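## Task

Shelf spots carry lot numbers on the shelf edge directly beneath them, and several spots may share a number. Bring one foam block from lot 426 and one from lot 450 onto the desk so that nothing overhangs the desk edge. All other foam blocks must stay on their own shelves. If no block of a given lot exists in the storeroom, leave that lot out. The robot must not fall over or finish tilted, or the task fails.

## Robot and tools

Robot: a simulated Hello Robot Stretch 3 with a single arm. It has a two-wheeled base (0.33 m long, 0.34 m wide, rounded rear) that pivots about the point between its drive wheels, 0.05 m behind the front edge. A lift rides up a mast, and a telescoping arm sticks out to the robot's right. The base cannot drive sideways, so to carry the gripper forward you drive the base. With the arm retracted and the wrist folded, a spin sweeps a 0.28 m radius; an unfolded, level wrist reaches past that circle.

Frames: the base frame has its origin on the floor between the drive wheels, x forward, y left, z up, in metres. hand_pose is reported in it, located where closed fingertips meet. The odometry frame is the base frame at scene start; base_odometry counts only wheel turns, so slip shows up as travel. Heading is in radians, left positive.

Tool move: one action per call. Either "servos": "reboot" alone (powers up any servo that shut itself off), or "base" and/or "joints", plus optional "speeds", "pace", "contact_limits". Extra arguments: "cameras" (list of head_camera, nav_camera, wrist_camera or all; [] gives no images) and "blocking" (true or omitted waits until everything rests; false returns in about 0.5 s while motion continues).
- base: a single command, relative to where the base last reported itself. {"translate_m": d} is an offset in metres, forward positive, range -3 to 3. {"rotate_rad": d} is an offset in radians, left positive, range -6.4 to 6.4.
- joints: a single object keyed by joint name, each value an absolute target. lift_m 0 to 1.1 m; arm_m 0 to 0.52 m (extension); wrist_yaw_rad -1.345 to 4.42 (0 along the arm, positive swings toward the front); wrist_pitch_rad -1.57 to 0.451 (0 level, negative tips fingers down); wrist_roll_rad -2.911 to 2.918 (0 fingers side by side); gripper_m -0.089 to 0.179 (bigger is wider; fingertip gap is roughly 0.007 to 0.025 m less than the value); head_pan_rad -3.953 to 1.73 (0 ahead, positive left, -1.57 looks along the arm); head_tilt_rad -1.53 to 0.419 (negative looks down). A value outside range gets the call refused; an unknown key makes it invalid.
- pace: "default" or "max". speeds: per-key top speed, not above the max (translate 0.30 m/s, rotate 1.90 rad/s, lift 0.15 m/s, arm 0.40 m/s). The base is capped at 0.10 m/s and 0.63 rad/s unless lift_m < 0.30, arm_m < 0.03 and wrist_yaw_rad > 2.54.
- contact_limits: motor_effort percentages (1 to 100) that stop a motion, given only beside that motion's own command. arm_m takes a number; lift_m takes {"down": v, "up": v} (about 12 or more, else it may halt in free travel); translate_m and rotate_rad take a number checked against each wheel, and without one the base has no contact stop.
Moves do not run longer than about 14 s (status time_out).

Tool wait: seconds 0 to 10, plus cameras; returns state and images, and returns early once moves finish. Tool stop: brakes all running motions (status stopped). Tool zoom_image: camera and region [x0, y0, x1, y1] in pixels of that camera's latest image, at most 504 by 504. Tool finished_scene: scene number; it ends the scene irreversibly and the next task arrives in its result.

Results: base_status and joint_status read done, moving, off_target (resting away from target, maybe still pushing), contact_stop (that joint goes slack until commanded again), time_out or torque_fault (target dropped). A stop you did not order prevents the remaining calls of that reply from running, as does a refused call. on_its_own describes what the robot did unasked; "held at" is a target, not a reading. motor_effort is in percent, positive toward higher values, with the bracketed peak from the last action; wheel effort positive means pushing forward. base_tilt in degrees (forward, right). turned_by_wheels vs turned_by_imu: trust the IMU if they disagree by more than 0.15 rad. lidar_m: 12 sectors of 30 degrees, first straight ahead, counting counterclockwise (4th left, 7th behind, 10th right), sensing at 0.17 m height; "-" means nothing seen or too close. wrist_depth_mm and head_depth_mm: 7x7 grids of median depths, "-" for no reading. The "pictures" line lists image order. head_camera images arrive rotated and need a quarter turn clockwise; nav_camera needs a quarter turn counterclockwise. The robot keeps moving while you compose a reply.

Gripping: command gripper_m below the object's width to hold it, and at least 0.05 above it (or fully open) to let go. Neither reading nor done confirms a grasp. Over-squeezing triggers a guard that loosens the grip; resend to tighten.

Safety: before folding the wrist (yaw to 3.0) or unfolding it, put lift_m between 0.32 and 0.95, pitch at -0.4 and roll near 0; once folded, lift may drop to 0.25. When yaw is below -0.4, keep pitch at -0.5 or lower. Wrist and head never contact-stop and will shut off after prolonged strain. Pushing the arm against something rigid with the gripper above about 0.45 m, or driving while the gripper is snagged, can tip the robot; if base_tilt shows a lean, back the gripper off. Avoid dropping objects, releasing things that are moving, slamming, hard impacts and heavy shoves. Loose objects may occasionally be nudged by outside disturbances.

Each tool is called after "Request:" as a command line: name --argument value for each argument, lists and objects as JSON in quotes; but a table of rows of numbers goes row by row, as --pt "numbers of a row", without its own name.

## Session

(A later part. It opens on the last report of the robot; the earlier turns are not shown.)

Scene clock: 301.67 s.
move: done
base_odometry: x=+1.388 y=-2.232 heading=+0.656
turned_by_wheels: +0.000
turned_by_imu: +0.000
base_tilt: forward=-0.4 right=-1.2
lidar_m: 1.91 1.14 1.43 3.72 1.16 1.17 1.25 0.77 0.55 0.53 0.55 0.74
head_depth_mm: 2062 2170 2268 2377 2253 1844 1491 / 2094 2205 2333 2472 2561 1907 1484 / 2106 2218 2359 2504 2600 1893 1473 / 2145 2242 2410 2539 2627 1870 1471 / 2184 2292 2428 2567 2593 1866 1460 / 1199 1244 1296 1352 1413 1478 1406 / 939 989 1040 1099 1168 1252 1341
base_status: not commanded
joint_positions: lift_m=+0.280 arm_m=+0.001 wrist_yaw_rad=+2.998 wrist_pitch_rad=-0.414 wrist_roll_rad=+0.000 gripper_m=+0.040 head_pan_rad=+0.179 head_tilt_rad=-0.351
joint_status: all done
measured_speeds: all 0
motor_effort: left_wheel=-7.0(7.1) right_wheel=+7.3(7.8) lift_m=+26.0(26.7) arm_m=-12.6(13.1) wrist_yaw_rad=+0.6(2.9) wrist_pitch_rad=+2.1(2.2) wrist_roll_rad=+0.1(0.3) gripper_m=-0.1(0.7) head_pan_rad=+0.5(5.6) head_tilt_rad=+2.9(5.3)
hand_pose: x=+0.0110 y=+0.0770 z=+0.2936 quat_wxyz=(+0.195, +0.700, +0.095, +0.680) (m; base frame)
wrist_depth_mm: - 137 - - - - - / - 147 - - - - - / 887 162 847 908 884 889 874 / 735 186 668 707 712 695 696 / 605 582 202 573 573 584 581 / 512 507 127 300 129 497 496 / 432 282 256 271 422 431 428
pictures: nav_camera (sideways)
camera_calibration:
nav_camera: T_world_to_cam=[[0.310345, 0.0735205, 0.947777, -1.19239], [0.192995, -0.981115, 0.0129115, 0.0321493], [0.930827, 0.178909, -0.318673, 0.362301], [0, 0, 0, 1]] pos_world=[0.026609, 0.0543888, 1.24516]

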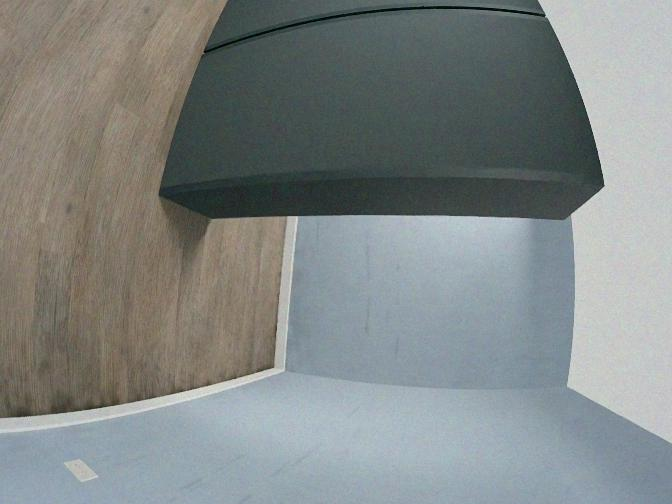

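Request:
move --base '{"translate_m": 2.0}' --contact_limits '{"translate_m": 60}' --pace "max" --cameras '[]'

Request:
move --base '{"rotate_rad": -1.59}' --joints '{"head_pan_rad": -2.4, "head_tilt_rad": -0.4}' --pace "max" --cameras '["head_camera", "nav_camera"]'

Scene clock: 329.57 s.
move: done
base_odometry: x=+2.973 y=-1.012 heading=+0.656
turned_by_wheels: +0.000
turned_by_imu: +0.002
base_tilt: forward=-0.3 right=-1.2
lidar_m: 0.51 0.53 0.71 1.86 0.73 0.73 2.07 0.71 0.51 0.49 0.51 0.53
head_depth_mm: 391 411 433 458 487 519 555 / 398 418 443 467 498 530 567 / 404 426 449 477 507 541 581 / 411 433 458 486 518 554 596 / 419 441 467 496 530 569 613 / 426 449 477 507 543 580 625 / 433 457 486 519 555 597 643
base_status: done
joint_positions: lift_m=+0.280 arm_m=+0.001 wrist_yaw_rad=+2.998 wrist_pitch_rad=-0.414 wrist_roll_rad=+0.000 gripper_m=+0.040 head_pan_rad=+0.200 head_tilt_rad=-0.349
joint_status: not commanded
measured_speeds: all 0
motor_effort: left_wheel=+0.8(11.5) right_wheel=+3.5(17.5) lift_m=+28.4(29.5) arm_m=-10.5(12.7) wrist_yaw_rad=+1.6(2.9) wrist_pitch_rad=+2.1(2.3) wrist_roll_rad=+0.0(0.3) gripper_m=+0.6(1.0) head_pan_rad=+3.0(3.8) head_tilt_rad=+3.7(6.0)
contact_limits: translate_m 60 (maximum 100)
hand_pose: x=+0.0110 y=+0.0770 z=+0.2936 quat_wxyz=(+0.195, +0.700, +0.095, +0.680) (m; base frame)
wrist_depth_mm: - 137 - - - - 523 / - 147 - - - - 526 / - 162 856 886 882 796 536 / 694 186 661 714 715 693 547 / 603 585 203 573 561 588 544 / 507 510 127 298 129 499 499 / 435 280 259 270 423 437 427
pictures: none
No camera images: "cameras" was empty.

Scene clock: 332.03 s.
move: done
base_odometry: x=+2.973 y=-1.012 heading=-0.933
turned_by_wheels: -1.590
turned_by_imu: -1.559
base_tilt: forward=-0.2 right=-1.3
lidar_m: 0.49 0.51 0.53 0.51 0.53 0.71 1.87 0.73 0.74 2.06 0.71 0.51
head_depth_mm: 1246 1284 1381 1484 1752 1756 1432 / 1338 1371 1454 1516 1532 1668 1420 / 1345 1458 1554 1111 1454 1518 1372 / 654 1029 1381 920 1365 1054 1292 / 630 668 716 767 830 899 985 / 691 740 799 866 945 1038 1154 / 772 835 910 995 1112 1567 1316
base_status: done
joint_positions: lift_m=+0.280 arm_m=+0.001 wrist_yaw_rad=+2.998 wrist_pitch_rad=-0.414 wrist_roll_rad=+0.000 gripper_m=+0.040 head_pan_rad=-2.408 head_tilt_rad=-0.400
joint_status: all done
measured_speeds: translate_m=+0.000 rotate_rad=+0.000 lift_m=+0.000 arm_m=+0.000 wrist_yaw_rad=+0.000 wrist_pitch_rad=+0.000 wrist_roll_rad=+0.000 head_pan_rad=+0.024 head_tilt_rad=+0.000
motor_effort: left_wheel=+4.8(15.4) right_wheel=-8.3(14.9) lift_m=+28.2(30.0) arm_m=-12.2(12.9) wrist_yaw_rad=+0.3(3.1) wrist_pitch_rad=+2.1(2.3) wrist_roll_rad=-0.1(0.3) gripper_m=+0.3(0.9) head_pan_rad=+3.7(5.0) head_tilt_rad=-4.0(6.5)
hand_pose: x=+0.0110 y=+0.0770 z=+0.2936 quat_wxyz=(+0.195, +0.700, +0.095, +0.680) (m; base frame)
wrist_depth_mm: 465 137 497 514 528 533 - / 510 147 533 547 - - - / 538 161 170 - - - - / - 178 188 - 677 670 - / 595 559 202 568 565 583 562 / 507 511 127 301 129 496 490 / 435 280 257 271 421 437 429
pictures: head_camera (sideways), nav_camera (sideways)
camera_calibration:
head_camera: T_world_to_cam=[[0.221552, 0.261933, -0.939311, 1.23656], [0.641965, -0.764248, -0.0616971, 0.0760945], [-0.734027, -0.589336, -0.337473, 0.399285], [0, 0, 0, 1]] pos_world=[-0.0297279, -0.030429, 1.30096]
nav_camera: T_world_to_cam=[[-0.259455, -0.256812, 0.930984, -1.16699], [-0.680961, 0.732218, 0.012206, 0.0384671], [-0.684817, -0.630797, -0.364857, 0.432255], [0, 0, 0, 1]] pos_world=[0.0194285, -0.0551988, 1.24369]

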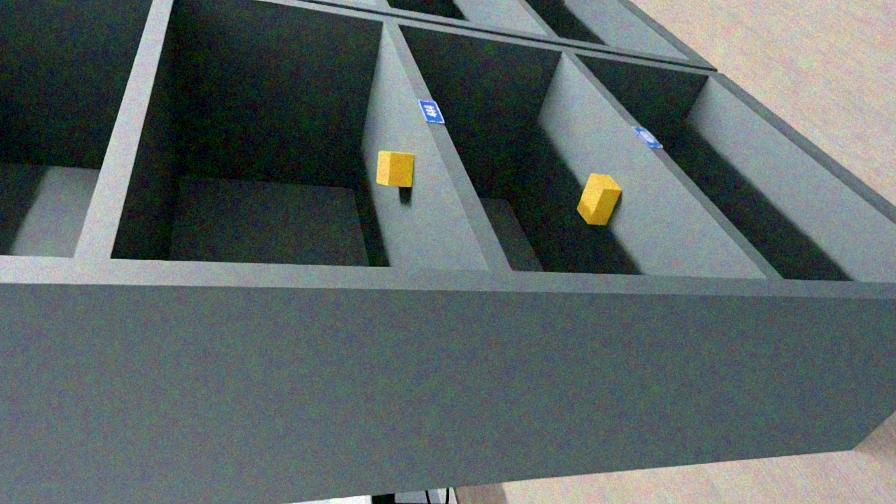

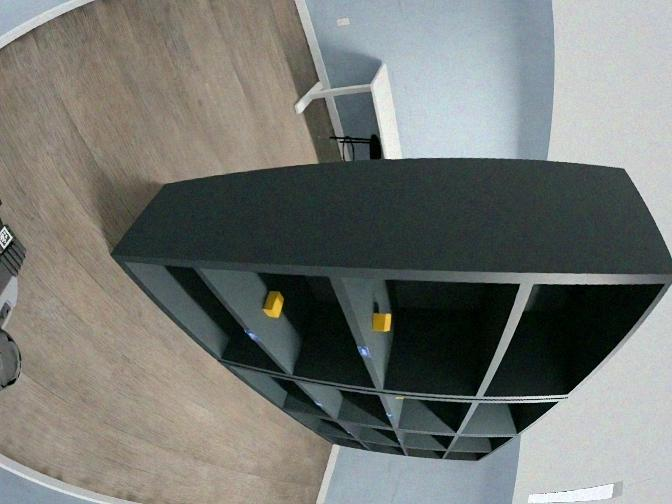

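Request:
zoom_image --camera "head_camera" --region '[410, 90, 455, 135]'

Request:
zoom_image --camera "head_camera" --region '[626, 115, 671, 160]'

Request:
move --base '{"translate_m": -1.4}' --joints '{"head_pan_rad": -1.57, "head_tilt_rad": -0.5}' --pace "max" --cameras '["head_camera", "nav_camera"]'

Scaled by 11.200 from the camera's 896x504 image, which has a finer 1280x720 frame.

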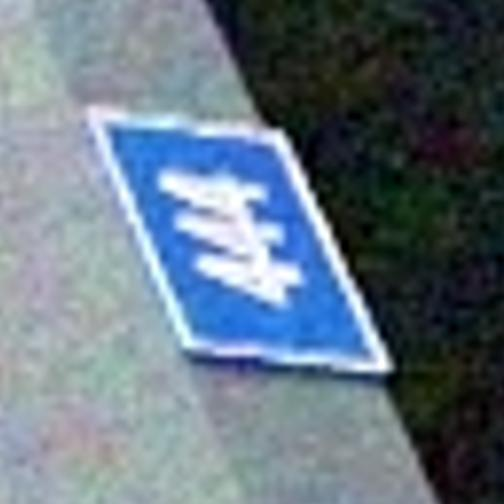

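Scaled by 11.200 from the camera's 896x504 image, which has a finer 1280x720 frame.

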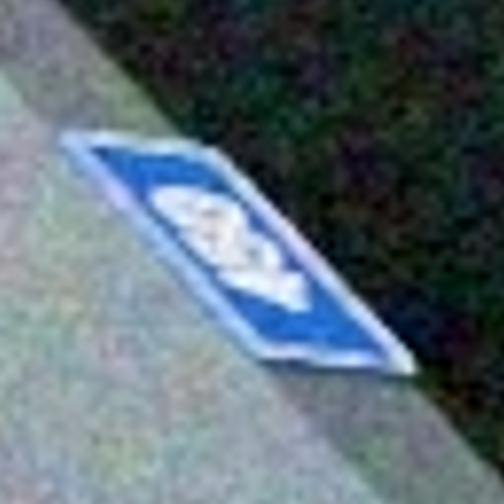

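Scene clock: 345.87 s.
move: done
base_odometry: x=+2.140 y=+0.113 heading=-0.933
turned_by_wheels: +0.000
turned_by_imu: -0.001
base_tilt: forward=-0.3 right=-1.2
lidar_m: 1.88 0.71 0.51 0.48 0.50 0.67 1.78 1.08 1.01 0.52 1.01 0.98
head_depth_mm: 802 864 945 737 1115 965 830 / 416 838 932 728 1104 960 825 / 424 461 498 549 610 699 795 / 571 503 496 547 608 686 784 / 793 857 930 705 1118 940 812 / 790 855 915 698 1116 938 808 / 789 852 916 690 1105 934 802
base_status: done
joint_positions: lift_m=+0.280 arm_m=+0.001 wrist_yaw_rad=+2.998 wrist_pitch_rad=-0.414 wrist_roll_rad=+0.000 gripper_m=+0.040 head_pan_rad=-1.570 head_tilt_rad=-0.500
joint_status: all done
measured_speeds: all 0
motor_effort: left_wheel=-2.8(11.7) right_wheel=-6.5(17.9) lift_m=+24.0(25.7) arm_m=-6.8(11.2) wrist_yaw_rad=+1.4(3.1) wrist_pitch_rad=+2.2(2.3) wrist_roll_rad=+0.0(0.3) gripper_m=+0.3(0.9) head_pan_rad=-2.9(5.8) head_tilt_rad=+4.1(8.0)
hand_pose: x=+0.0110 y=+0.0770 z=+0.2936 quat_wxyz=(+0.195, +0.700, +0.095, +0.680) (m; base frame)
wrist_depth_mm: 446 137 470 491 505 520 528 / 483 147 512 533 532 - - / 526 162 173 - - - - / - 178 188 - - 673 670 / 586 560 203 570 564 584 579 / 513 512 127 301 130 498 494 / 434 282 257 269 422 431 430
pictures: head_camera (sideways), nav_camera (sideways)
camera_calibration:
head_camera: T_world_to_cam=[[-0.0466171, 0.432321, -0.900514, 1.18756], [0.997505, -0.0276992, -0.064936, 0.0780435], [-0.0530167, -0.901294, -0.429951, 0.515475], [0, 0, 0, 1]] pos_world=[0.0048409, -0.0466526, 1.29612]
nav_camera: T_world_to_cam=[[0.0173525, -0.456101, 0.889759, -1.11487], [-0.999791, -0.0175236, 0.0105156, 0.0426278], [0.0107956, -0.889756, -0.45631, 0.54707], [0, 0, 0, 1]] pos_world=[0.0560588, -0.0209895, 1.24116]

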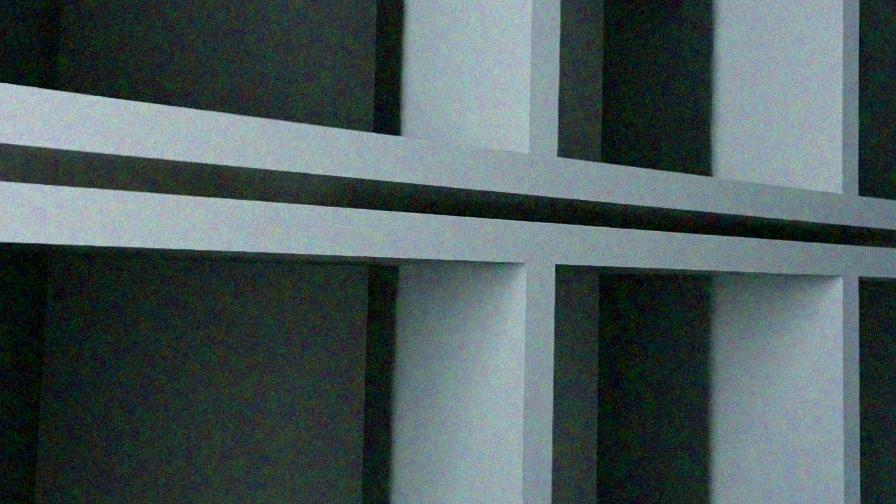

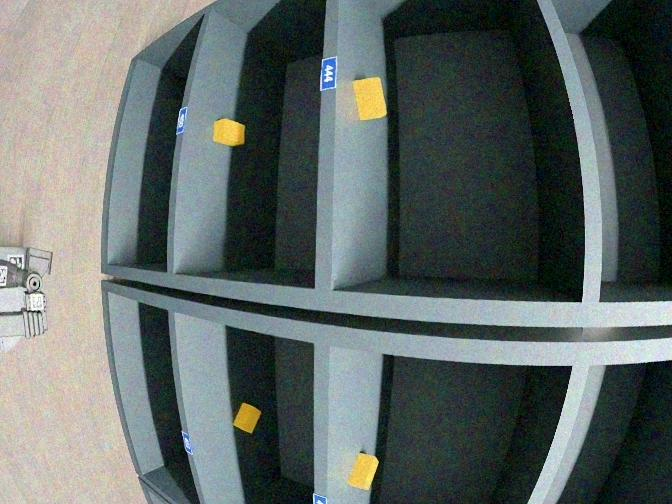

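Request:
move --joints '{"head_pan_rad": -2.2, "head_tilt_rad": -0.5}' --cameras '["head_camera"]'

Request:
move --joints '{"head_pan_rad": -0.94, "head_tilt_rad": -0.5}' --cameras '["head_camera"]'

Scene clock: 355.20 s.
move: done
base_odometry: x=+2.140 y=+0.113 heading=-0.933
turned_by_wheels: +0.000
turned_by_imu: +0.000
base_tilt: forward=-0.3 right=-1.2
lidar_m: 1.88 0.71 0.50 0.49 0.50 0.67 1.77 1.08 1.01 0.52 1.01 0.98
head_depth_mm: 841 968 1013 1102 1231 1536 1321 / 852 1073 1101 1187 1227 1378 1318 / 880 1177 1212 895 1243 1377 1260 / 922 1112 1160 815 1230 1009 1231 / 940 1027 1084 748 1222 944 1191 / 873 950 1005 699 1165 938 831 / 823 887 939 691 1082 930 781
base_status: not commanded
joint_positions: lift_m=+0.280 arm_m=+0.001 wrist_yaw_rad=+2.998 wrist_pitch_rad=-0.414 wrist_roll_rad=+0.000 gripper_m=+0.040 head_pan_rad=-2.219 head_tilt_rad=-0.500
joint_status: all done
measured_speeds: all 0
motor_effort: left_wheel=-2.9(3.4) right_wheel=-7.0(7.4) lift_m=+25.4(25.8) arm_m=-5.0(5.7) wrist_yaw_rad=+1.7(2.7) wrist_pitch_rad=+2.1(2.2) wrist_roll_rad=+0.3(0.3) gripper_m=+0.3(0.7) head_pan_rad=+0.6(5.6) head_tilt_rad=+3.4(7.0)
hand_pose: x=+0.0110 y=+0.0770 z=+0.2936 quat_wxyz=(+0.195, +0.700, +0.095, +0.680) (m; base frame)
wrist_depth_mm: 448 137 477 486 504 518 536 / 490 147 506 528 535 - - / 527 162 173 - - - - / - 179 188 - - 676 669 / 584 559 202 572 563 584 578 / 512 506 127 300 129 499 493 / 436 282 257 269 423 437 431
pictures: head_camera (sideways)
camera_calibration:
head_camera: T_world_to_cam=[[0.224132, 0.372517, -0.900553, 1.18595], [0.777908, -0.625014, -0.0649317, 0.0794049], [-0.587047, -0.685994, -0.42987, 0.518651], [0, 0, 0, 1]] pos_world=[-0.0231061, -0.0363647, 1.29612]

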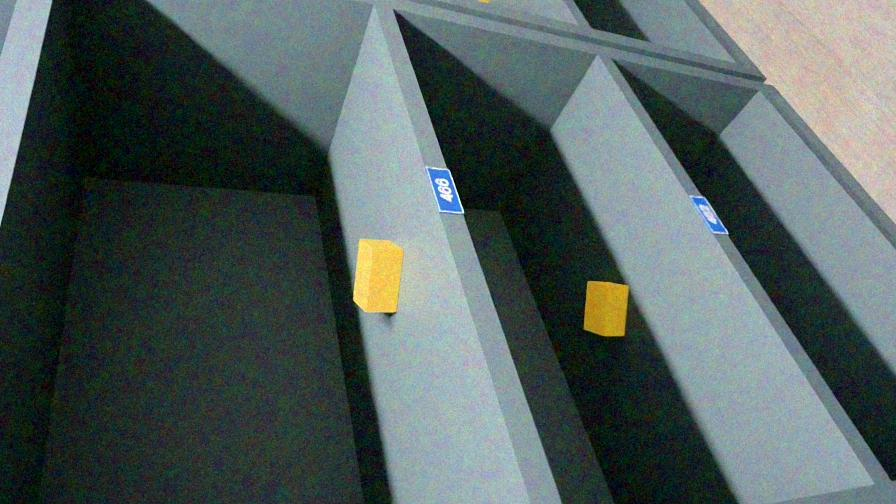

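Scene clock: 356.33 s.
move: done
base_odometry: x=+2.140 y=+0.113 heading=-0.933
turned_by_wheels: +0.000
turned_by_imu: +0.000
base_tilt: forward=-0.3 right=-1.3
lidar_m: 1.88 0.70 0.51 0.48 0.50 0.67 1.77 1.08 1.01 0.52 1.00 0.98
head_depth_mm: 809 869 926 736 591 969 784 / 855 925 977 730 1116 962 798 / 890 990 1049 720 1189 952 844 / 927 1066 1121 735 1233 945 1197 / 959 1081 1109 808 1219 1003 1220 / 878 961 997 1076 1165 1305 1244 / 807 863 913 987 1092 1264 1290
base_status: not commanded
joint_positions: lift_m=+0.280 arm_m=+0.001 wrist_yaw_rad=+2.998 wrist_pitch_rad=-0.414 wrist_roll_rad=+0.000 gripper_m=+0.040 head_pan_rad=-0.914 head_tilt_rad=-0.500
joint_status: all done
measured_speeds: all 0
motor_effort: left_wheel=-2.6(3.2) right_wheel=-6.8(7.1) lift_m=+25.8(26.2) arm_m=-4.5(5.5) wrist_yaw_rad=+0.9(2.7) wrist_pitch_rad=+2.1(2.2) wrist_roll_rad=-0.1(0.3) gripper_m=+0.3(0.8) head_pan_rad=-1.2(6.2) head_tilt_rad=+3.3(7.6)
hand_pose: x=+0.0110 y=+0.0770 z=+0.2936 quat_wxyz=(+0.195, +0.700, +0.095, +0.680) (m; base frame)
wrist_depth_mm: 447 137 476 489 506 518 528 / 487 147 512 529 532 - - / 529 161 172 - - - - / - 178 188 - - 663 676 / 586 559 202 573 559 576 575 / 514 507 126 300 129 497 494 / 439 279 259 271 422 433 428
pictures: head_camera (sideways)
camera_calibration:
head_camera: T_world_to_cam=[[-0.300512, 0.313999, -0.90061, 1.18921], [0.807394, 0.586427, -0.0649495, 0.0792458], [0.507748, -0.746665, -0.429749, 0.51182], [0, 0, 0, 1]] pos_world=[0.0335139, -0.0377245, 1.29612]

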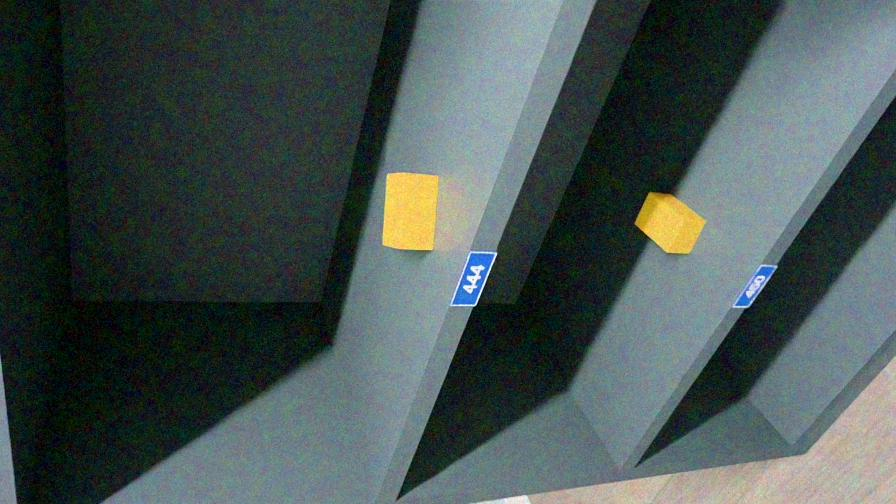

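Request:
zoom_image --camera "head_camera" --region '[730, 260, 780, 310]'

Request:
move --joints '{"lift_m": 0.56, "wrist_pitch_rad": -0.4}' --pace "max" --cameras '[]'

Scaled by 10.080 from the camera's 896x504 image, which has a finer 1280x720 frame.

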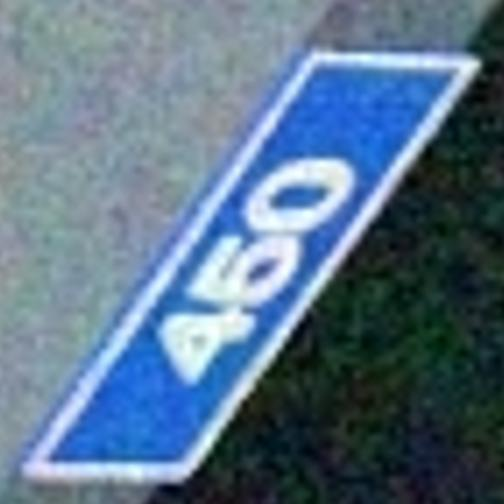

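Scene clock: 363.53 s.
move: done
base_odometry: x=+2.140 y=+0.113 heading=-0.933
turned_by_wheels: +0.000
turned_by_imu: +0.000
base_tilt: forward=-0.2 right=-1.2
lidar_m: 1.88 0.70 0.51 0.48 0.50 0.67 1.78 1.08 1.01 0.52 1.01 0.98
head_depth_mm: 801 860 917 736 587 968 781 / 847 913 974 729 1109 960 782 / 895 977 1037 722 1183 952 842 / 923 1049 1105 735 1231 946 1196 / 962 1095 1134 800 1213 976 1225 / 897 990 1022 1084 1163 1299 1230 / 820 881 928 995 1078 1231 1279
base_status: not commanded
joint_positions: lift_m=+0.560 arm_m=+0.001 wrist_yaw_rad=+2.998 wrist_pitch_rad=-0.414 wrist_roll_rad=+0.000 gripper_m=+0.040 head_pan_rad=-0.940 head_tilt_rad=-0.500
joint_status: all done
measured_speeds: all 0
motor_effort: left_wheel=-2.7(3.5) right_wheel=-6.5(7.4) lift_m=+27.2(32.9) arm_m=-1.7(3.3) wrist_yaw_rad=+1.7(3.7) wrist_pitch_rad=+2.2(4.5) wrist_roll_rad=-0.3(0.3) gripper_m=+0.6(0.9) head_pan_rad=-3.3(3.7) head_tilt_rad=+3.3(4.2)
hand_pose: x=+0.0110 y=+0.0770 z=+0.5735 quat_wxyz=(+0.195, +0.700, +0.096, +0.680) (m; base frame)
wrist_depth_mm: 444 137 472 495 503 517 534 / 488 147 512 530 537 - - / 527 161 171 - - - - / - 179 187 - - - - / - - 200 - 152 - - / - - 127 150 127 799 828 / 725 - 260 733 708 721 723
pictures: none
No camera images: "cameras" was empty.

Request:
move --base '{"translate_m": 0.40}' --joints '{"wrist_yaw_rad": 0.0, "lift_m": 0.60, "gripper_m": 0.179, "head_pan_rad": -1.57}' --pace "max" --cameras '["wrist_camera", "head_camera"]'

Scene clock: 378.63 s.
move: done
base_odometry: x=+2.378 y=-0.209 heading=-0.933
turned_by_wheels: +0.000
turned_by_imu: +0.000
base_tilt: forward=-0.5 right=-1.3
lidar_m: 1.48 0.71 0.51 0.49 0.51 0.68 1.80 1.40 0.66 0.97 0.67 1.55
head_depth_mm: 797 861 938 741 929 936 829 / 795 861 939 733 1107 964 826 / 793 857 930 724 1102 955 818 / 787 854 929 651 1087 949 816 / 786 851 926 654 1086 940 809 / 783 846 923 698 1084 937 809 / 785 847 911 692 1101 930 803
base_status: done
joint_positions: lift_m=+0.600 arm_m=+0.001 wrist_yaw_rad=+0.003 wrist_pitch_rad=-0.414 wrist_roll_rad=+0.000 gripper_m=+0.179 head_pan_rad=-1.570 head_tilt_rad=-0.500
joint_status: all done
measured_speeds: all 0
motor_effort: left_wheel=+6.5(12.3) right_wheel=+1.9(10.7) lift_m=+24.2(31.3) arm_m=+3.0(3.6) wrist_yaw_rad=-3.8(9.9) wrist_pitch_rad=+2.2(2.4) wrist_roll_rad=+0.0(0.3) gripper_m=+0.5(83.5) head_pan_rad=+3.3(4.8) head_tilt_rad=+1.7(3.3)
hand_pose: x=-0.0209 y=-0.3704 z=+0.6135 quat_wxyz=(+0.693, +0.147, -0.691, -0.145) (m; base frame)
wrist_depth_mm: - - - - - 636 - / - - - - - - - / - - - - - - - / - - - - - 329 329 / - 145 - - - 859 - / - 126 - - - - - / - - - - - - 105
pictures: head_camera (sideways), wrist_camera
camera_calibration:
head_camera: T_world_to_cam=[[-0.0465815, 0.432119, -0.900613, 1.18768], [0.997507, -0.0277297, -0.064898, 0.0779926], [-0.0530174, -0.90139, -0.42975, 0.515209], [0, 0, 0, 1]] pos_world=[0.004841, -0.0466535, 1.29612]
wrist_camera: T_world_to_cam=[[-0.998888, -0.0398138, -0.0252675, -0.0134567], [-0.00239892, 0.578051, -0.815997, 0.747198], [0.0470939, -0.815029, -0.577504, 0.219552], [0, 0, 0, 1]] pos_world=[-0.0219888, -0.253514, 0.736163]

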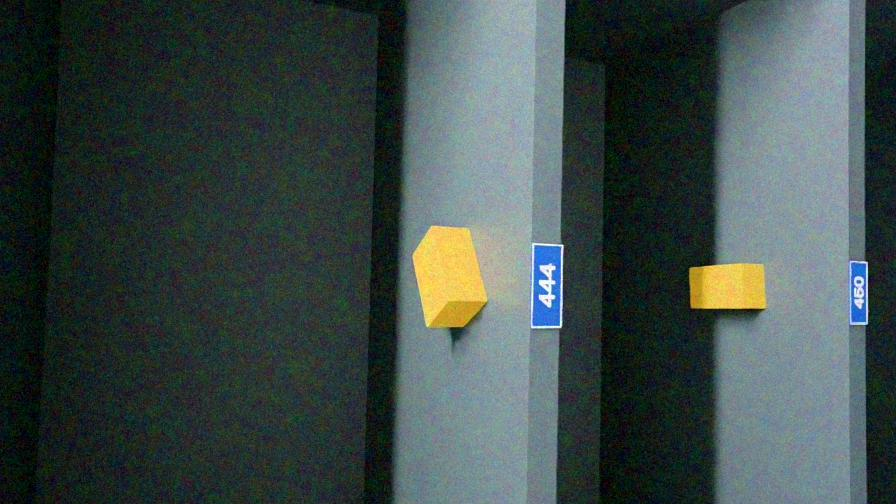

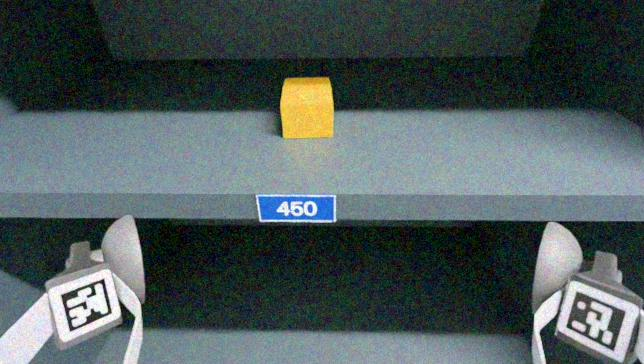

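Request:
zoom_image --camera "wrist_camera" --region '[262, 60, 352, 150]'

Scaled by 5.600.

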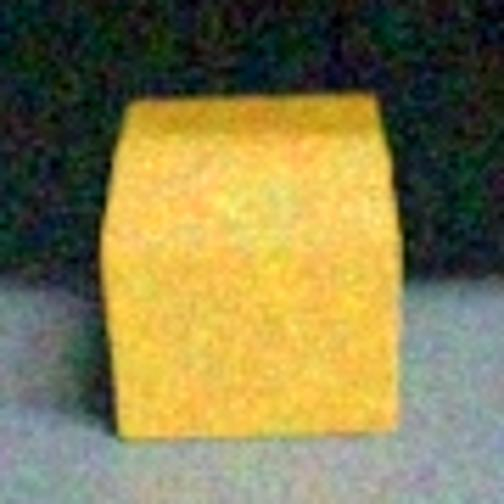

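Request:
move --base '{"translate_m": 0.03}' --joints '{"wrist_yaw_rad": 0.05, "wrist_pitch_rad": -0.2, "lift_m": 0.535}' --cameras '[]'

Request:
move --joints '{"arm_m": 0.22}' --contact_limits '{"arm_m": 35}' --cameras '["wrist_camera"]'

Scene clock: 402.50 s.
move: done
base_odometry: x=+2.396 y=-0.233 heading=-0.933
turned_by_wheels: +0.000
turned_by_imu: +0.000
base_tilt: forward=-0.4 right=-1.3
lidar_m: 1.45 0.71 0.51 0.49 0.51 0.68 1.81 0.74 0.68 0.96 0.65 1.51
head_depth_mm: 795 857 941 742 993 967 829 / 797 855 935 732 1107 960 821 / 792 857 935 720 1102 955 818 / 790 854 929 639 1090 920 818 / 787 853 928 705 1085 943 813 / 783 848 922 700 1078 935 808 / 782 847 912 692 1102 935 807
base_status: done
joint_positions: lift_m=+0.535 arm_m=+0.001 wrist_yaw_rad=+0.047 wrist_pitch_rad=-0.223 wrist_roll_rad=+0.000 gripper_m=+0.179 head_pan_rad=-1.570 head_tilt_rad=-0.500
joint_status: all done
measured_speeds: all 0
motor_effort: left_wheel=+3.2(11.1) right_wheel=+5.2(8.5) lift_m=+23.8(27.0) arm_m=+6.1(6.1) wrist_yaw_rad=+1.6(3.9) wrist_pitch_rad=+3.9(6.1) wrist_roll_rad=+0.0(0.3) gripper_m=+0.3(1.0) head_pan_rad=+3.5(4.1) head_tilt_rad=+2.1(2.4)
hand_pose: x=-0.0099 y=-0.3899 z=+0.5936 quat_wxyz=(+0.705, +0.095, -0.700, -0.062) (m; base frame)
wrist_depth_mm: - - - - - - 624 / - - - - - - 652 / - - - - - - - / - - - - - - - / 325 321 319 318 309 304 298 / - 140 - - - - - / - - - - - - 105
pictures: none
No camera images: "cameras" was empty.

Scene clock: 405.37 s.
move: done
base_odometry: x=+2.396 y=-0.233 heading=-0.933
turned_by_wheels: +0.000
turned_by_imu: +0.000
base_tilt: forward=-0.1 right=-1.2
lidar_m: 1.45 0.72 0.51 0.49 0.51 0.69 1.80 0.74 0.68 0.97 0.65 1.51
head_depth_mm: 794 864 938 740 998 968 826 / 792 858 937 731 1107 963 827 / 792 856 937 721 1096 957 770 / 786 850 929 639 1094 922 615 / 787 853 930 702 1085 943 789 / 786 847 927 698 1080 938 806 / 784 846 910 692 1109 932 807
base_status: not commanded
joint_positions: lift_m=+0.535 arm_m=+0.220 wrist_yaw_rad=+0.047 wrist_pitch_rad=-0.223 wrist_roll_rad=+0.000 gripper_m=+0.179 head_pan_rad=-1.570 head_tilt_rad=-0.500
joint_status: all done
measured_speeds: all 0
motor_effort: left_wheel=+3.4(3.7) right_wheel=+5.9(6.0) lift_m=+26.2(27.2) arm_m=+12.1(14.8) wrist_yaw_rad=+1.2(3.3) wrist_pitch_rad=+3.7(3.8) wrist_roll_rad=+0.1(0.3) gripper_m=+0.4(1.4) head_pan_rad=+3.3(3.9) head_tilt_rad=+1.1(2.0)
contact_limits: arm_m 35 (drawing in: default 31, maximum 55; extending or still: default 39, maximum 69)
hand_pose: x=-0.0099 y=-0.6093 z=+0.5937 quat_wxyz=(+0.705, +0.095, -0.700, -0.062) (m; base frame)
wrist_depth_mm: - - - - - - - / - - - - - - - / - - - - - - - / - - - - - - - / 290 287 286 - 284 283 282 / - 214 229 - 228 228 227 / 180 192 192 192 190 190 105
pictures: wrist_camera
camera_calibration:
wrist_camera: T_world_to_cam=[[-0.995928, -0.0883889, -0.017738, -0.0465576], [-0.0202764, 0.411338, -0.911257, 0.823942], [0.0878413, -0.907187, -0.411456, -0.141466], [0, 0, 0, 1]] pos_world=[-0.0172349, -0.47137, 0.69179]

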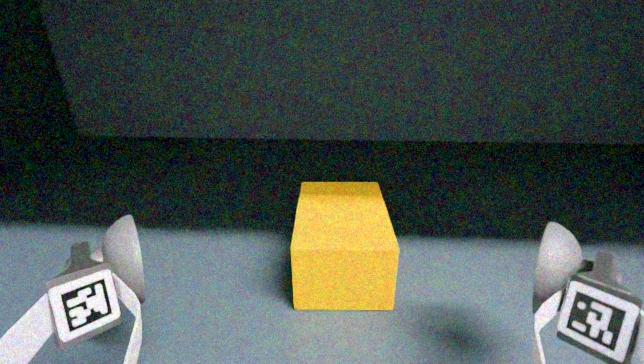

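Well aligned. Extend, lower, grip.

Request:
move --joints '{"arm_m": 0.302, "lift_m": 0.522}' --speeds '{"arm_m": 0.1, "lift_m": 0.04}' --contact_limits '{"arm_m": 35}' --cameras '["wrist_camera"]'

Request:
move --joints '{"gripper_m": 0.02}' --cameras '[]'

Request:
move --joints '{"lift_m": 0.60}' --speeds '{"lift_m": 0.06}' --cameras '["wrist_camera"]'

Scene clock: 413.80 s.
move: done
base_odometry: x=+2.396 y=-0.233 heading=-0.933
turned_by_wheels: +0.000
turned_by_imu: +0.000
base_tilt: forward=-0.3 right=-1.2
lidar_m: 1.45 0.71 0.51 0.49 0.51 0.69 1.80 0.74 0.68 0.96 0.65 1.51
head_depth_mm: 795 860 937 740 998 964 832 / 795 857 937 732 1108 958 824 / 788 856 936 721 1095 953 586 / 789 855 929 639 1090 920 614 / 785 853 927 704 1081 943 812 / 784 849 923 699 1073 938 809 / 781 849 910 692 1104 934 806
base_status: not commanded
joint_positions: lift_m=+0.522 arm_m=+0.302 wrist_yaw_rad=+0.047 wrist_pitch_rad=-0.222 wrist_roll_rad=+0.000 gripper_m=+0.179 head_pan_rad=-1.570 head_tilt_rad=-0.500
joint_status: all done
measured_speeds: all 0
motor_effort: left_wheel=+2.9(3.5) right_wheel=+5.3(5.8) lift_m=+26.3(27.3) arm_m=+12.6(14.7) wrist_yaw_rad=+0.3(3.0) wrist_pitch_rad=+3.7(3.8) wrist_roll_rad=+0.2(0.3) gripper_m=+0.8(1.3) head_pan_rad=+3.0(3.7) head_tilt_rad=+0.3(1.1)
contact_limits: arm_m 35 (drawing in: default 31, maximum 55; extending or still: default 39, maximum 69)
hand_pose: x=-0.0099 y=-0.6913 z=+0.5807 quat_wxyz=(+0.705, +0.095, -0.700, -0.062) (m; base frame)
wrist_depth_mm: 397 393 386 381 378 369 362 / - - - 398 394 390 383 / - - - - - - 397 / - 330 329 326 323 322 323 / 265 251 263 171 261 260 273 / 119 195 211 144 193 208 208 / 165 170 170 120 129 169 107
pictures: wrist_camera
camera_calibration:
wrist_camera: T_world_to_cam=[[-0.995927, -0.0884, -0.0177218, -0.0540532], [-0.0202797, 0.411171, -0.911333, 0.845783], [0.0878485, -0.907262, -0.411289, -0.221358], [0, 0, 0, 1]] pos_world=[-0.0172349, -0.55337, 0.67879]

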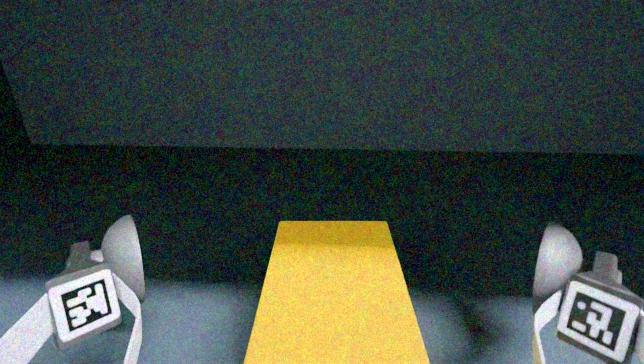

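Scene clock: 415.93 s.
move: done
base_odometry: x=+2.396 y=-0.233 heading=-0.933
turned_by_wheels: +0.000
turned_by_imu: +0.000
base_tilt: forward=-0.3 right=-1.1
lidar_m: 1.45 0.71 0.51 0.49 0.51 0.69 1.81 0.74 0.67 0.96 0.65 1.51
head_depth_mm: 796 859 936 742 997 963 826 / 797 860 936 730 1110 959 824 / 793 858 932 723 1099 953 586 / 792 854 929 642 1092 895 613 / 786 848 924 705 1084 939 813 / 783 847 923 699 1079 938 807 / 784 845 911 692 1102 939 805
base_status: not commanded
joint_positions: lift_m=+0.522 arm_m=+0.302 wrist_yaw_rad=+0.047 wrist_pitch_rad=-0.222 wrist_roll_rad=+0.000 gripper_m=+0.021 head_pan_rad=-1.570 head_tilt_rad=-0.500
joint_status: all done
measured_speeds: all 0
motor_effort: left_wheel=+3.0(3.5) right_wheel=+5.3(6.0) lift_m=+29.0(29.4) arm_m=+12.2(13.1) wrist_yaw_rad=+1.3(2.9) wrist_pitch_rad=+3.6(3.8) wrist_roll_rad=+0.1(0.3) gripper_m=-13.4(85.0) head_pan_rad=+2.8(3.6) head_tilt_rad=-0.1(1.2)
contact_limits: arm_m 35 (drawing in: default 31, maximum 55; extending or still: default 39, maximum 69)
hand_pose: x=-0.0099 y=-0.6913 z=+0.5807 quat_wxyz=(+0.705, +0.095, -0.700, -0.062) (m; base frame)
wrist_depth_mm: 398 394 389 383 376 368 366 / - - - 397 394 391 382 / - - - - - - 401 / 330 329 328 324 325 323 322 / 265 263 250 170 163 260 259 / 212 219 128 144 129 208 208 / 177 176 165 121 124 175 174
pictures: none
No camera images: "cameras" was empty.

Scene clock: 417.83 s.
move: done
base_odometry: x=+2.396 y=-0.233 heading=-0.933
turned_by_wheels: +0.000
turned_by_imu: +0.000
base_tilt: forward=-0.4 right=-1.2
lidar_m: 1.45 0.71 0.52 0.49 0.51 0.68 1.80 0.74 0.67 0.96 0.65 1.52
head_depth_mm: 795 861 936 738 999 967 832 / 794 858 936 733 1112 961 781 / 792 856 928 721 1102 955 554 / 790 852 928 641 1094 661 599 / 789 852 928 705 1083 941 811 / 784 849 921 701 1080 938 807 / 784 847 912 691 1100 931 808
base_status: not commanded
joint_positions: lift_m=+0.600 arm_m=+0.302 wrist_yaw_rad=+0.047 wrist_pitch_rad=-0.222 wrist_roll_rad=+0.000 gripper_m=+0.021 head_pan_rad=-1.570 head_tilt_rad=-0.500
joint_status: all done
measured_speeds: all 0
motor_effort: left_wheel=+3.2(3.4) right_wheel=+5.3(6.0) lift_m=+27.2(31.6) arm_m=+11.4(12.1) wrist_yaw_rad=+1.5(3.1) wrist_pitch_rad=+3.7(3.8) wrist_roll_rad=+0.0(0.3) gripper_m=-13.4(14.1) head_pan_rad=+3.2(3.4) head_tilt_rad=-0.3(0.9)
contact_limits: arm_m 35 (drawing in: default 31, maximum 55; extending or still: default 39, maximum 69)
hand_pose: x=-0.0099 y=-0.6913 z=+0.6587 quat_wxyz=(+0.705, +0.095, -0.700, -0.062) (m; base frame)
wrist_depth_mm: 401 392 388 383 377 370 363 / - - - 401 394 390 382 / - - - - - - 399 / - - - - - - - / - - 153 170 148 - - / 313 313 128 144 129 309 309 / 269 254 254 124 124 269 268
pictures: wrist_camera
camera_calibration:
wrist_camera: T_world_to_cam=[[-0.995927, -0.0884, -0.0177218, -0.0526709], [-0.0202797, 0.411171, -0.911333, 0.916867], [0.0878485, -0.907262, -0.411289, -0.189278], [0, 0, 0, 1]] pos_world=[-0.0172349, -0.55337, 0.75679]

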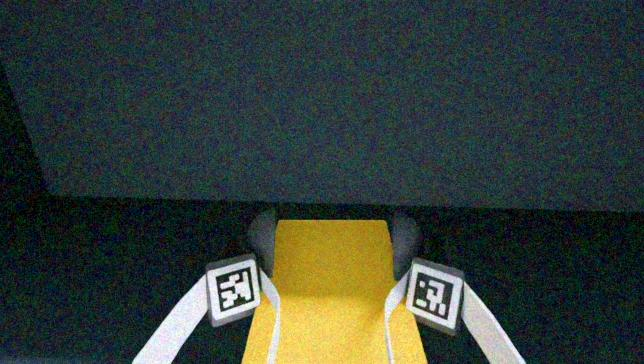

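Request:
move --joints '{"arm_m": 0.0}' --cameras '[]'

Request:
move --base '{"translate_m": 0.966}' --joints '{"wrist_yaw_rad": 1.5, "lift_m": 0.8}' --cameras '[]'

Request:
move --base '{"rotate_rad": 1.588}' --cameras '["wrist_camera"]'

Request:
move --base '{"translate_m": -1.3}' --cameras '[]'

Request:
move --base '{"rotate_rad": -1.24}' --cameras '["nav_camera"]'

Scene clock: 444.57 s.
move: done
base_odometry: x=+2.396 y=-0.233 heading=-0.933
turned_by_wheels: +0.000
turned_by_imu: +0.000
base_tilt: forward=-0.5 right=-1.3
lidar_m: 1.45 0.71 0.51 0.49 0.51 0.68 1.80 0.75 0.68 0.96 0.65 1.51
head_depth_mm: 796 861 940 740 992 967 830 / 794 862 933 732 1106 957 823 / 792 855 936 721 1099 956 820 / 789 855 931 639 1095 949 797 / 790 849 931 703 1088 942 812 / 784 850 924 703 1077 939 809 / 784 848 910 693 1100 933 802
base_status: not commanded
joint_positions: lift_m=+0.600 arm_m=+0.001 wrist_yaw_rad=+0.047 wrist_pitch_rad=-0.222 wrist_roll_rad=+0.000 gripper_m=+0.021 head_pan_rad=-1.570 head_tilt_rad=-0.500
joint_status: all done
measured_speeds: all 0
motor_effort: left_wheel=+3.5(3.5) right_wheel=+4.7(5.9) lift_m=+26.6(27.1) arm_m=-12.4(13.9) wrist_yaw_rad=+1.3(3.8) wrist_pitch_rad=+3.6(3.8) wrist_roll_rad=-0.3(0.3) gripper_m=-13.8(14.3) head_pan_rad=+2.7(3.3) head_tilt_rad=+0.2(1.8)
hand_pose: x=-0.0099 y=-0.3899 z=+0.6587 quat_wxyz=(+0.705, +0.095, -0.700, -0.062) (m; base frame)
wrist_depth_mm: - - - - - - 625 / - - - - - - 643 / - - - - - - - / - - - - - - - / - - 153 171 149 - - / - - 128 144 129 323 320 / - - - 124 120 - -
pictures: none
No camera images: "cameras" was empty.

Scene clock: 455.37 s.
move: done
base_odometry: x=+2.971 y=-1.009 heading=-0.933
turned_by_wheels: +0.000
turned_by_imu: +0.000
base_tilt: forward=-0.5 right=-1.2
lidar_m: 0.49 0.51 0.53 0.51 0.53 0.71 1.88 0.72 0.73 2.08 0.72 0.52
head_depth_mm: 2729 2964 3118 3038 2124 1573 1256 / 2754 2925 3148 2969 2110 1626 1320 / 2685 2898 3176 3000 2093 1626 1312 / 2714 2915 3182 2968 2089 1595 1307 / 2685 2867 3132 2903 2062 1600 1294 / 2357 2430 2471 2487 2039 1579 1293 / 1526 1543 1568 1604 1622 1521 1289
base_status: done
joint_positions: lift_m=+0.800 arm_m=+0.001 wrist_yaw_rad=+1.497 wrist_pitch_rad=-0.222 wrist_roll_rad=+0.000 gripper_m=+0.021 head_pan_rad=-1.570 head_tilt_rad=-0.500
joint_status: all done
measured_speeds: all 0
motor_effort: left_wheel=+4.3(11.7) right_wheel=+6.1(12.1) lift_m=+28.5(31.8) arm_m=-7.4(12.4) wrist_yaw_rad=+2.1(4.7) wrist_pitch_rad=+3.6(3.8) wrist_roll_rad=+0.1(0.3) gripper_m=-13.8(14.3) head_pan_rad=+2.4(3.3) head_tilt_rad=-2.1(3.1)
hand_pose: x=+0.2226 y=-0.1636 z=+0.8587 quat_wxyz=(+0.569, +0.536, -0.461, +0.421) (m; base frame)
wrist_depth_mm: - - - - - - - / - - - - - - - / - - - - - - - / - - - - - - - / - - 153 170 148 - - / - - 128 144 129 - - / - - - 124 120 - -
pictures: none
No camera images: "cameras" was empty.

Scene clock: 459.00 s.
move: done
base_odometry: x=+2.971 y=-1.009 heading=+0.654
turned_by_wheels: +1.588
turned_by_imu: +1.562
base_tilt: forward=-0.3 right=-1.3
lidar_m: 0.51 0.53 0.71 1.88 0.72 0.73 2.07 0.72 0.52 0.50 0.51 0.53
head_depth_mm: 391 424 461 508 563 633 722 / 390 421 459 506 561 632 719 / 390 421 459 505 558 628 714 / 388 420 457 503 558 627 714 / 387 419 456 501 556 624 710 / 387 417 454 498 552 621 708 / 385 417 454 497 552 619 703
base_status: done
joint_positions: lift_m=+0.800 arm_m=+0.001 wrist_yaw_rad=+1.497 wrist_pitch_rad=-0.222 wrist_roll_rad=+0.000 gripper_m=+0.021 head_pan_rad=-1.570 head_tilt_rad=-0.500
joint_status: not commanded
measured_speeds: all 0
motor_effort: left_wheel=-8.4(12.3) right_wheel=+9.2(12.8) lift_m=+28.2(29.6) arm_m=-12.4(12.7) wrist_yaw_rad=+0.9(3.4) wrist_pitch_rad=+3.7(3.8) wrist_roll_rad=+0.0(0.3) gripper_m=-13.7(14.0) head_pan_rad=+2.1(2.9) head_tilt_rad=-2.6(3.4)
hand_pose: x=+0.2226 y=-0.1636 z=+0.8587 quat_wxyz=(+0.569, +0.536, -0.461, +0.421) (m; base frame)
wrist_depth_mm: 379 383 385 389 393 394 398 / 402 407 409 413 415 422 424 / 427 430 434 442 442 451 - / 452 460 462 468 475 479 - / 483 495 480 170 170 520 - / 523 518 128 144 129 537 - / - 96 - 124 120 - -
pictures: wrist_camera
camera_calibration:
wrist_camera: T_world_to_cam=[[-0.0322669, -0.999323, -0.0176889, -0.134451], [-0.410592, 0.0293891, -0.911345, 0.911284], [0.911248, -0.0221433, -0.411262, 0.312875], [0, 0, 0, 1]] pos_world=[0.0847213, -0.154213, 0.95679]

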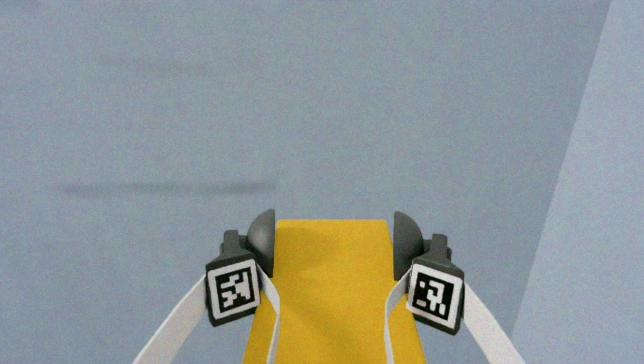

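Scene clock: 473.13 s.
move: done
base_odometry: x=+1.939 y=-1.800 heading=+0.654
turned_by_wheels: +0.000
turned_by_imu: -0.001
base_tilt: forward=-0.2 right=-1.2
lidar_m: 1.80 0.73 0.61 1.23 2.03 1.72 1.95 0.75 0.54 0.51 0.53 0.72
head_depth_mm: 408 442 481 529 588 661 754 / 408 441 480 528 585 657 750 / 406 439 479 528 584 657 745 / 405 438 477 524 582 653 745 / 404 437 476 522 579 651 741 / 402 436 475 520 577 650 736 / 402 434 473 519 575 645 732
base_status: done
joint_positions: lift_m=+0.800 arm_m=+0.001 wrist_yaw_rad=+1.497 wrist_pitch_rad=-0.222 wrist_roll_rad=+0.000 gripper_m=+0.021 head_pan_rad=-1.570 head_tilt_rad=-0.500
joint_status: not commanded
measured_speeds: all 0
motor_effort: left_wheel=-3.7(12.8) right_wheel=-7.2(11.4) lift_m=+28.1(29.6) arm_m=-7.9(12.7) wrist_yaw_rad=+2.0(3.4) wrist_pitch_rad=+3.7(3.9) wrist_roll_rad=-0.1(0.4) gripper_m=-13.7(14.4) head_pan_rad=+2.1(2.6) head_tilt_rad=-4.6(5.3)
hand_pose: x=+0.2226 y=-0.1636 z=+0.8587 quat_wxyz=(+0.569, +0.536, -0.461, +0.421) (m; base frame)
wrist_depth_mm: - - - - - - - / - - - - - - - / - - - - - - - / - - - - - - - / - - 159 170 160 - - / - - 128 144 129 - - / - - 129 124 121 - -
pictures: none
No camera images: "cameras" was empty.

Scene clock: 476.20 s.
move: done
base_odometry: x=+1.939 y=-1.800 heading=-0.585
turned_by_wheels: -1.240
turned_by_imu: -1.220
base_tilt: forward=-0.4 right=-1.3
lidar_m: 0.52 0.62 1.17 0.92 0.61 0.76 3.49 1.72 1.95 0.93 0.58 0.52
head_depth_mm: 1561 1681 1805 1945 2060 1621 1324 / 1616 1731 1862 2032 2115 1627 1317 / 1651 1772 1940 2092 2100 1616 1312 / 1326 1474 1634 1860 1923 1599 1306 / 1035 1112 1203 1318 1447 1493 1304 / 839 891 951 1017 1099 1196 1226 / 712 744 788 833 886 944 1011
base_status: done
joint_positions: lift_m=+0.800 arm_m=+0.001 wrist_yaw_rad=+1.497 wrist_pitch_rad=-0.222 wrist_roll_rad=+0.000 gripper_m=+0.021 head_pan_rad=-1.570 head_tilt_rad=-0.500
joint_status: not commanded
measured_speeds: all 0
motor_effort: left_wheel=+8.0(12.2) right_wheel=-10.8(13.5) lift_m=+27.9(28.8) arm_m=-12.6(12.9) wrist_yaw_rad=+2.5(3.5) wrist_pitch_rad=+3.7(3.8) wrist_roll_rad=+0.0(0.3) gripper_m=-13.6(14.2) head_pan_rad=+1.8(2.4) head_tilt_rad=-4.7(4.8)
hand_pose: x=+0.2226 y=-0.1636 z=+0.8587 quat_wxyz=(+0.569, +0.536, -0.461, +0.421) (m; base frame)
wrist_depth_mm: - - - - - - - / - - - - - - - / - - - - - - - / - - - - - - - / - - 153 170 148 - - / - - 128 144 129 - - / - - - 124 120 - -
pictures: nav_camera (sideways)
camera_calibration:
nav_camera: T_world_to_cam=[[0.0173979, -0.456178, 0.889718, -1.11483], [-0.999789, -0.0176341, 0.0105089, 0.0426343], [0.0108954, -0.889714, -0.456389, 0.547164], [0, 0, 0, 1]] pos_world=[0.0560594, -0.0209895, 1.24115]

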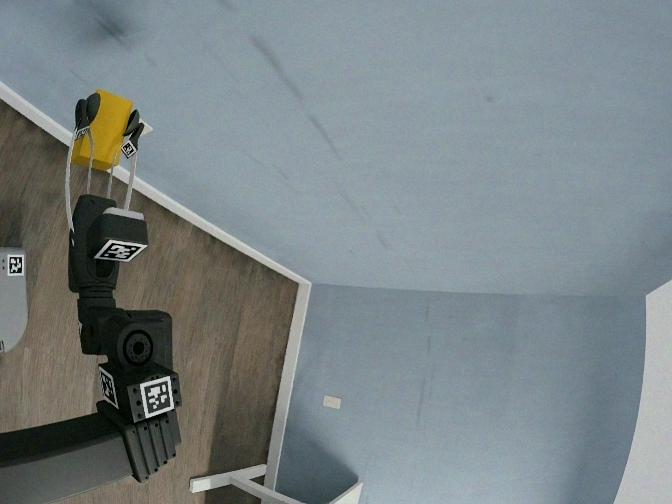

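Request:
move --base '{"rotate_rad": 0.028}' --cameras '[]'

Request:
move --base '{"translate_m": -0.908}' --cameras '[]'

Request:
move --base '{"translate_m": -0.908}' --joints '{"lift_m": 0.82}' --cameras '[]'

Request:
move --base '{"rotate_rad": -0.389}' --joints '{"head_pan_rad": -1.57, "head_tilt_rad": -0.6}' --cameras '["head_camera", "nav_camera"]'

Scene clock: 489.10 s.
move: done
base_odometry: x=+1.939 y=-1.800 heading=-0.558
turned_by_wheels: +0.028
turned_by_imu: +0.027
base_tilt: forward=-0.2 right=-1.2
lidar_m: 0.52 0.63 1.24 0.87 0.62 0.81 2.55 1.72 1.95 0.89 0.57 0.52
head_depth_mm: 1561 1668 1807 1950 2062 1635 1330 / 1611 1727 1878 2016 2103 1621 1317 / 1636 1754 1915 2113 2086 1606 1310 / 1230 1357 1512 1712 1849 1605 1305 / 972 1042 1135 1242 1364 1452 1305 / 803 851 909 973 1047 1145 1201 / 682 718 756 805 852 918 983
base_status: done
joint_positions: lift_m=+0.800 arm_m=+0.001 wrist_yaw_rad=+1.498 wrist_pitch_rad=-0.222 wrist_roll_rad=+0.000 gripper_m=+0.021 head_pan_rad=-1.570 head_tilt_rad=-0.500
joint_status: not commanded
measured_speeds: all 0
motor_effort: left_wheel=-8.5(8.7) right_wheel=+9.1(9.8) lift_m=+28.3(28.4) arm_m=-10.9(12.9) wrist_yaw_rad=+1.7(2.5) wrist_pitch_rad=+3.6(3.7) wrist_roll_rad=+0.0(0.3) gripper_m=-13.2(14.0) head_pan_rad=+1.7(1.9) head_tilt_rad=-3.9(4.2)
hand_pose: x=+0.2226 y=-0.1635 z=+0.8587 quat_wxyz=(+0.569, +0.536, -0.461, +0.421) (m; base frame)
wrist_depth_mm: - - - - - - - / - - - - - - - / - - - - - - - / - - - - - - - / - - 153 170 148 - - / - - 128 144 129 - - / - - - 124 120 - -
pictures: none
No camera images: "cameras" was empty.

Scene clock: 499.30 s.
move: done
base_odometry: x=+1.169 y=-1.319 heading=-0.558
turned_by_wheels: +0.000
turned_by_imu: -0.001
base_tilt: forward=-0.3 right=-1.0
lidar_m: 1.36 0.72 0.65 0.65 0.80 1.56 2.82 1.22 1.18 1.64 1.50 1.36
head_depth_mm: 1314 1409 1510 1382 1041 1621 1327 / 1345 1443 1556 1640 1086 1534 1277 / 1398 1506 1628 1777 1925 1611 1305 / 1445 1567 1701 1855 1987 1599 1305 / 1502 1627 1768 1959 2068 1589 1292 / 1560 1690 1846 2044 2041 1573 1291 / 1611 1774 1902 2076 2035 1581 1291
base_status: done
joint_positions: lift_m=+0.800 arm_m=+0.001 wrist_yaw_rad=+1.498 wrist_pitch_rad=-0.222 wrist_roll_rad=+0.000 gripper_m=+0.021 head_pan_rad=-1.570 head_tilt_rad=-0.500
joint_status: not commanded
measured_speeds: all 0
motor_effort: left_wheel=-6.5(12.0) right_wheel=-6.8(11.5) lift_m=+27.4(28.4) arm_m=-11.4(12.5) wrist_yaw_rad=+1.8(3.0) wrist_pitch_rad=+3.7(3.8) wrist_roll_rad=+0.1(0.5) gripper_m=-13.0(14.3) head_pan_rad=+1.4(2.2) head_tilt_rad=-1.7(4.1)
hand_pose: x=+0.2226 y=-0.1635 z=+0.8587 quat_wxyz=(+0.569, +0.536, -0.461, +0.421) (m; base frame)
wrist_depth_mm: - - - - - - - / - - - - - - - / - - - - - - - / - - - - - - - / - - - 170 170 - - / - - 128 144 129 - - / - - 129 124 121 - -
pictures: none
No camera images: "cameras" was empty.

Scene clock: 509.50 s.
move: done
base_odometry: x=+0.398 y=-0.839 heading=-0.558
turned_by_wheels: +0.000
turned_by_imu: -0.001
base_tilt: forward=-0.3 right=-1.0
lidar_m: 2.21 1.06 0.96 0.96 1.18 2.07 2.25 0.93 0.91 0.67 1.18 2.20
head_depth_mm: 1061 1129 1218 1285 956 733 1229 / 1093 1170 1257 1322 949 729 1247 / 1125 1213 1310 1354 942 722 1271 / 1170 1261 1371 1329 933 770 1273 / 1215 1311 1424 1317 924 795 1299 / 1258 1366 1495 1305 918 1478 1291 / 1305 1426 1563 1294 913 1444 1285
base_status: done
joint_positions: lift_m=+0.820 arm_m=+0.001 wrist_yaw_rad=+1.498 wrist_pitch_rad=-0.222 wrist_roll_rad=+0.000 gripper_m=+0.021 head_pan_rad=-1.570 head_tilt_rad=-0.500
joint_status: all done
measured_speeds: all 0
motor_effort: left_wheel=-6.0(10.6) right_wheel=-7.1(12.0) lift_m=+24.7(32.7) arm_m=-10.4(11.7) wrist_yaw_rad=+1.2(3.7) wrist_pitch_rad=+3.6(3.8) wrist_roll_rad=-0.1(0.3) gripper_m=-13.6(14.2) head_pan_rad=+1.2(1.8) head_tilt_rad=-0.4(2.7)
hand_pose: x=+0.2226 y=-0.1635 z=+0.8787 quat_wxyz=(+0.569, +0.536, -0.461, +0.421) (m; base frame)
wrist_depth_mm: - - - - - - - / - - - - - - - / - - - - - - - / - - - - - - - / - - 159 170 170 - - / - - 128 144 129 - - / - - 129 124 121 - -
pictures: none
No camera images: "cameras" was empty.

Scene clock: 511.23 s.
move: done
base_odometry: x=+0.398 y=-0.839 heading=-0.946
turned_by_wheels: -0.389
turned_by_imu: -0.382
base_tilt: forward=-0.4 right=-1.2
lidar_m: 2.20 1.41 1.00 0.96 0.99 1.32 2.07 1.92 0.93 0.67 0.91 1.20
head_depth_mm: 1107 1217 1350 1141 817 1385 1282 / 1100 1210 1342 1129 835 1328 1270 / 1090 1197 1331 1114 828 1409 312 / 1091 1194 1330 1099 825 1363 1193 / 1089 1196 1320 1092 819 1343 1196 / 1083 1193 1309 1082 808 1376 1215 / 1078 1182 1312 1070 805 1352 1214
base_status: done
joint_positions: lift_m=+0.820 arm_m=+0.001 wrist_yaw_rad=+1.498 wrist_pitch_rad=-0.222 wrist_roll_rad=+0.000 gripper_m=+0.021 head_pan_rad=-1.570 head_tilt_rad=-0.600
joint_status: all done
measured_speeds: all 0
motor_effort: left_wheel=+7.2(11.8) right_wheel=-9.3(13.8) lift_m=+25.2(25.4) arm_m=-10.8(11.0) wrist_yaw_rad=+3.1(3.1) wrist_pitch_rad=+3.6(3.8) wrist_roll_rad=+0.3(0.3) gripper_m=-13.8(14.2) head_pan_rad=+1.1(1.9) head_tilt_rad=-5.0(9.3)
hand_pose: x=+0.2226 y=-0.1635 z=+0.8787 quat_wxyz=(+0.569, +0.536, -0.461, +0.421) (m; base frame)
wrist_depth_mm: - - - - - - - / - - - - - - - / - - - - - - - / - - - - - - - / - - 160 170 170 - - / - - 128 144 129 - - / - - 129 125 121 - -
pictures: head_camera (sideways), nav_camera (sideways)
camera_calibration:
head_camera: T_world_to_cam=[[-0.0467592, 0.519778, -0.853021, 1.12557], [0.997498, -0.0210249, -0.0674901, 0.0813583], [-0.0530145, -0.854043, -0.517495, 0.629345], [0, 0, 0, 1]] pos_world=[0.00484047, -0.0458498, 1.29131]
nav_camera: T_world_to_cam=[[0.0175186, -0.542347, 0.839972, -1.04998], [-0.999788, -0.0185721, 0.00886022, 0.044791], [0.0107947, -0.839949, -0.542557, 0.659287], [0, 0, 0, 1]] pos_world=[0.0560587, -0.0148511, 1.23925]

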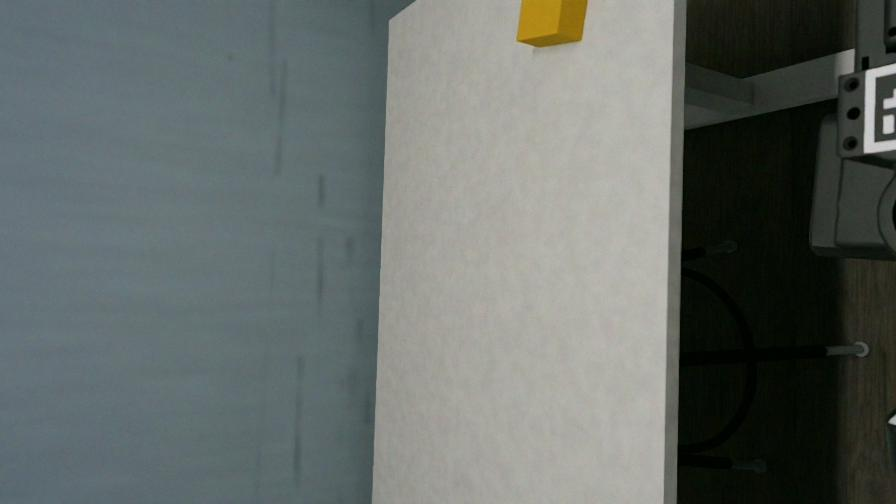

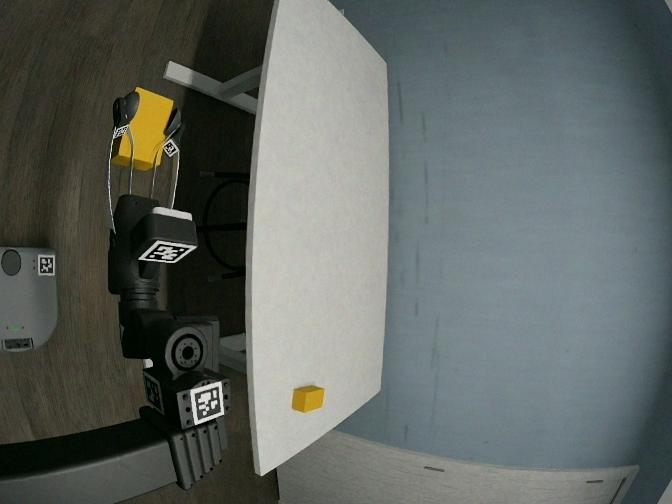

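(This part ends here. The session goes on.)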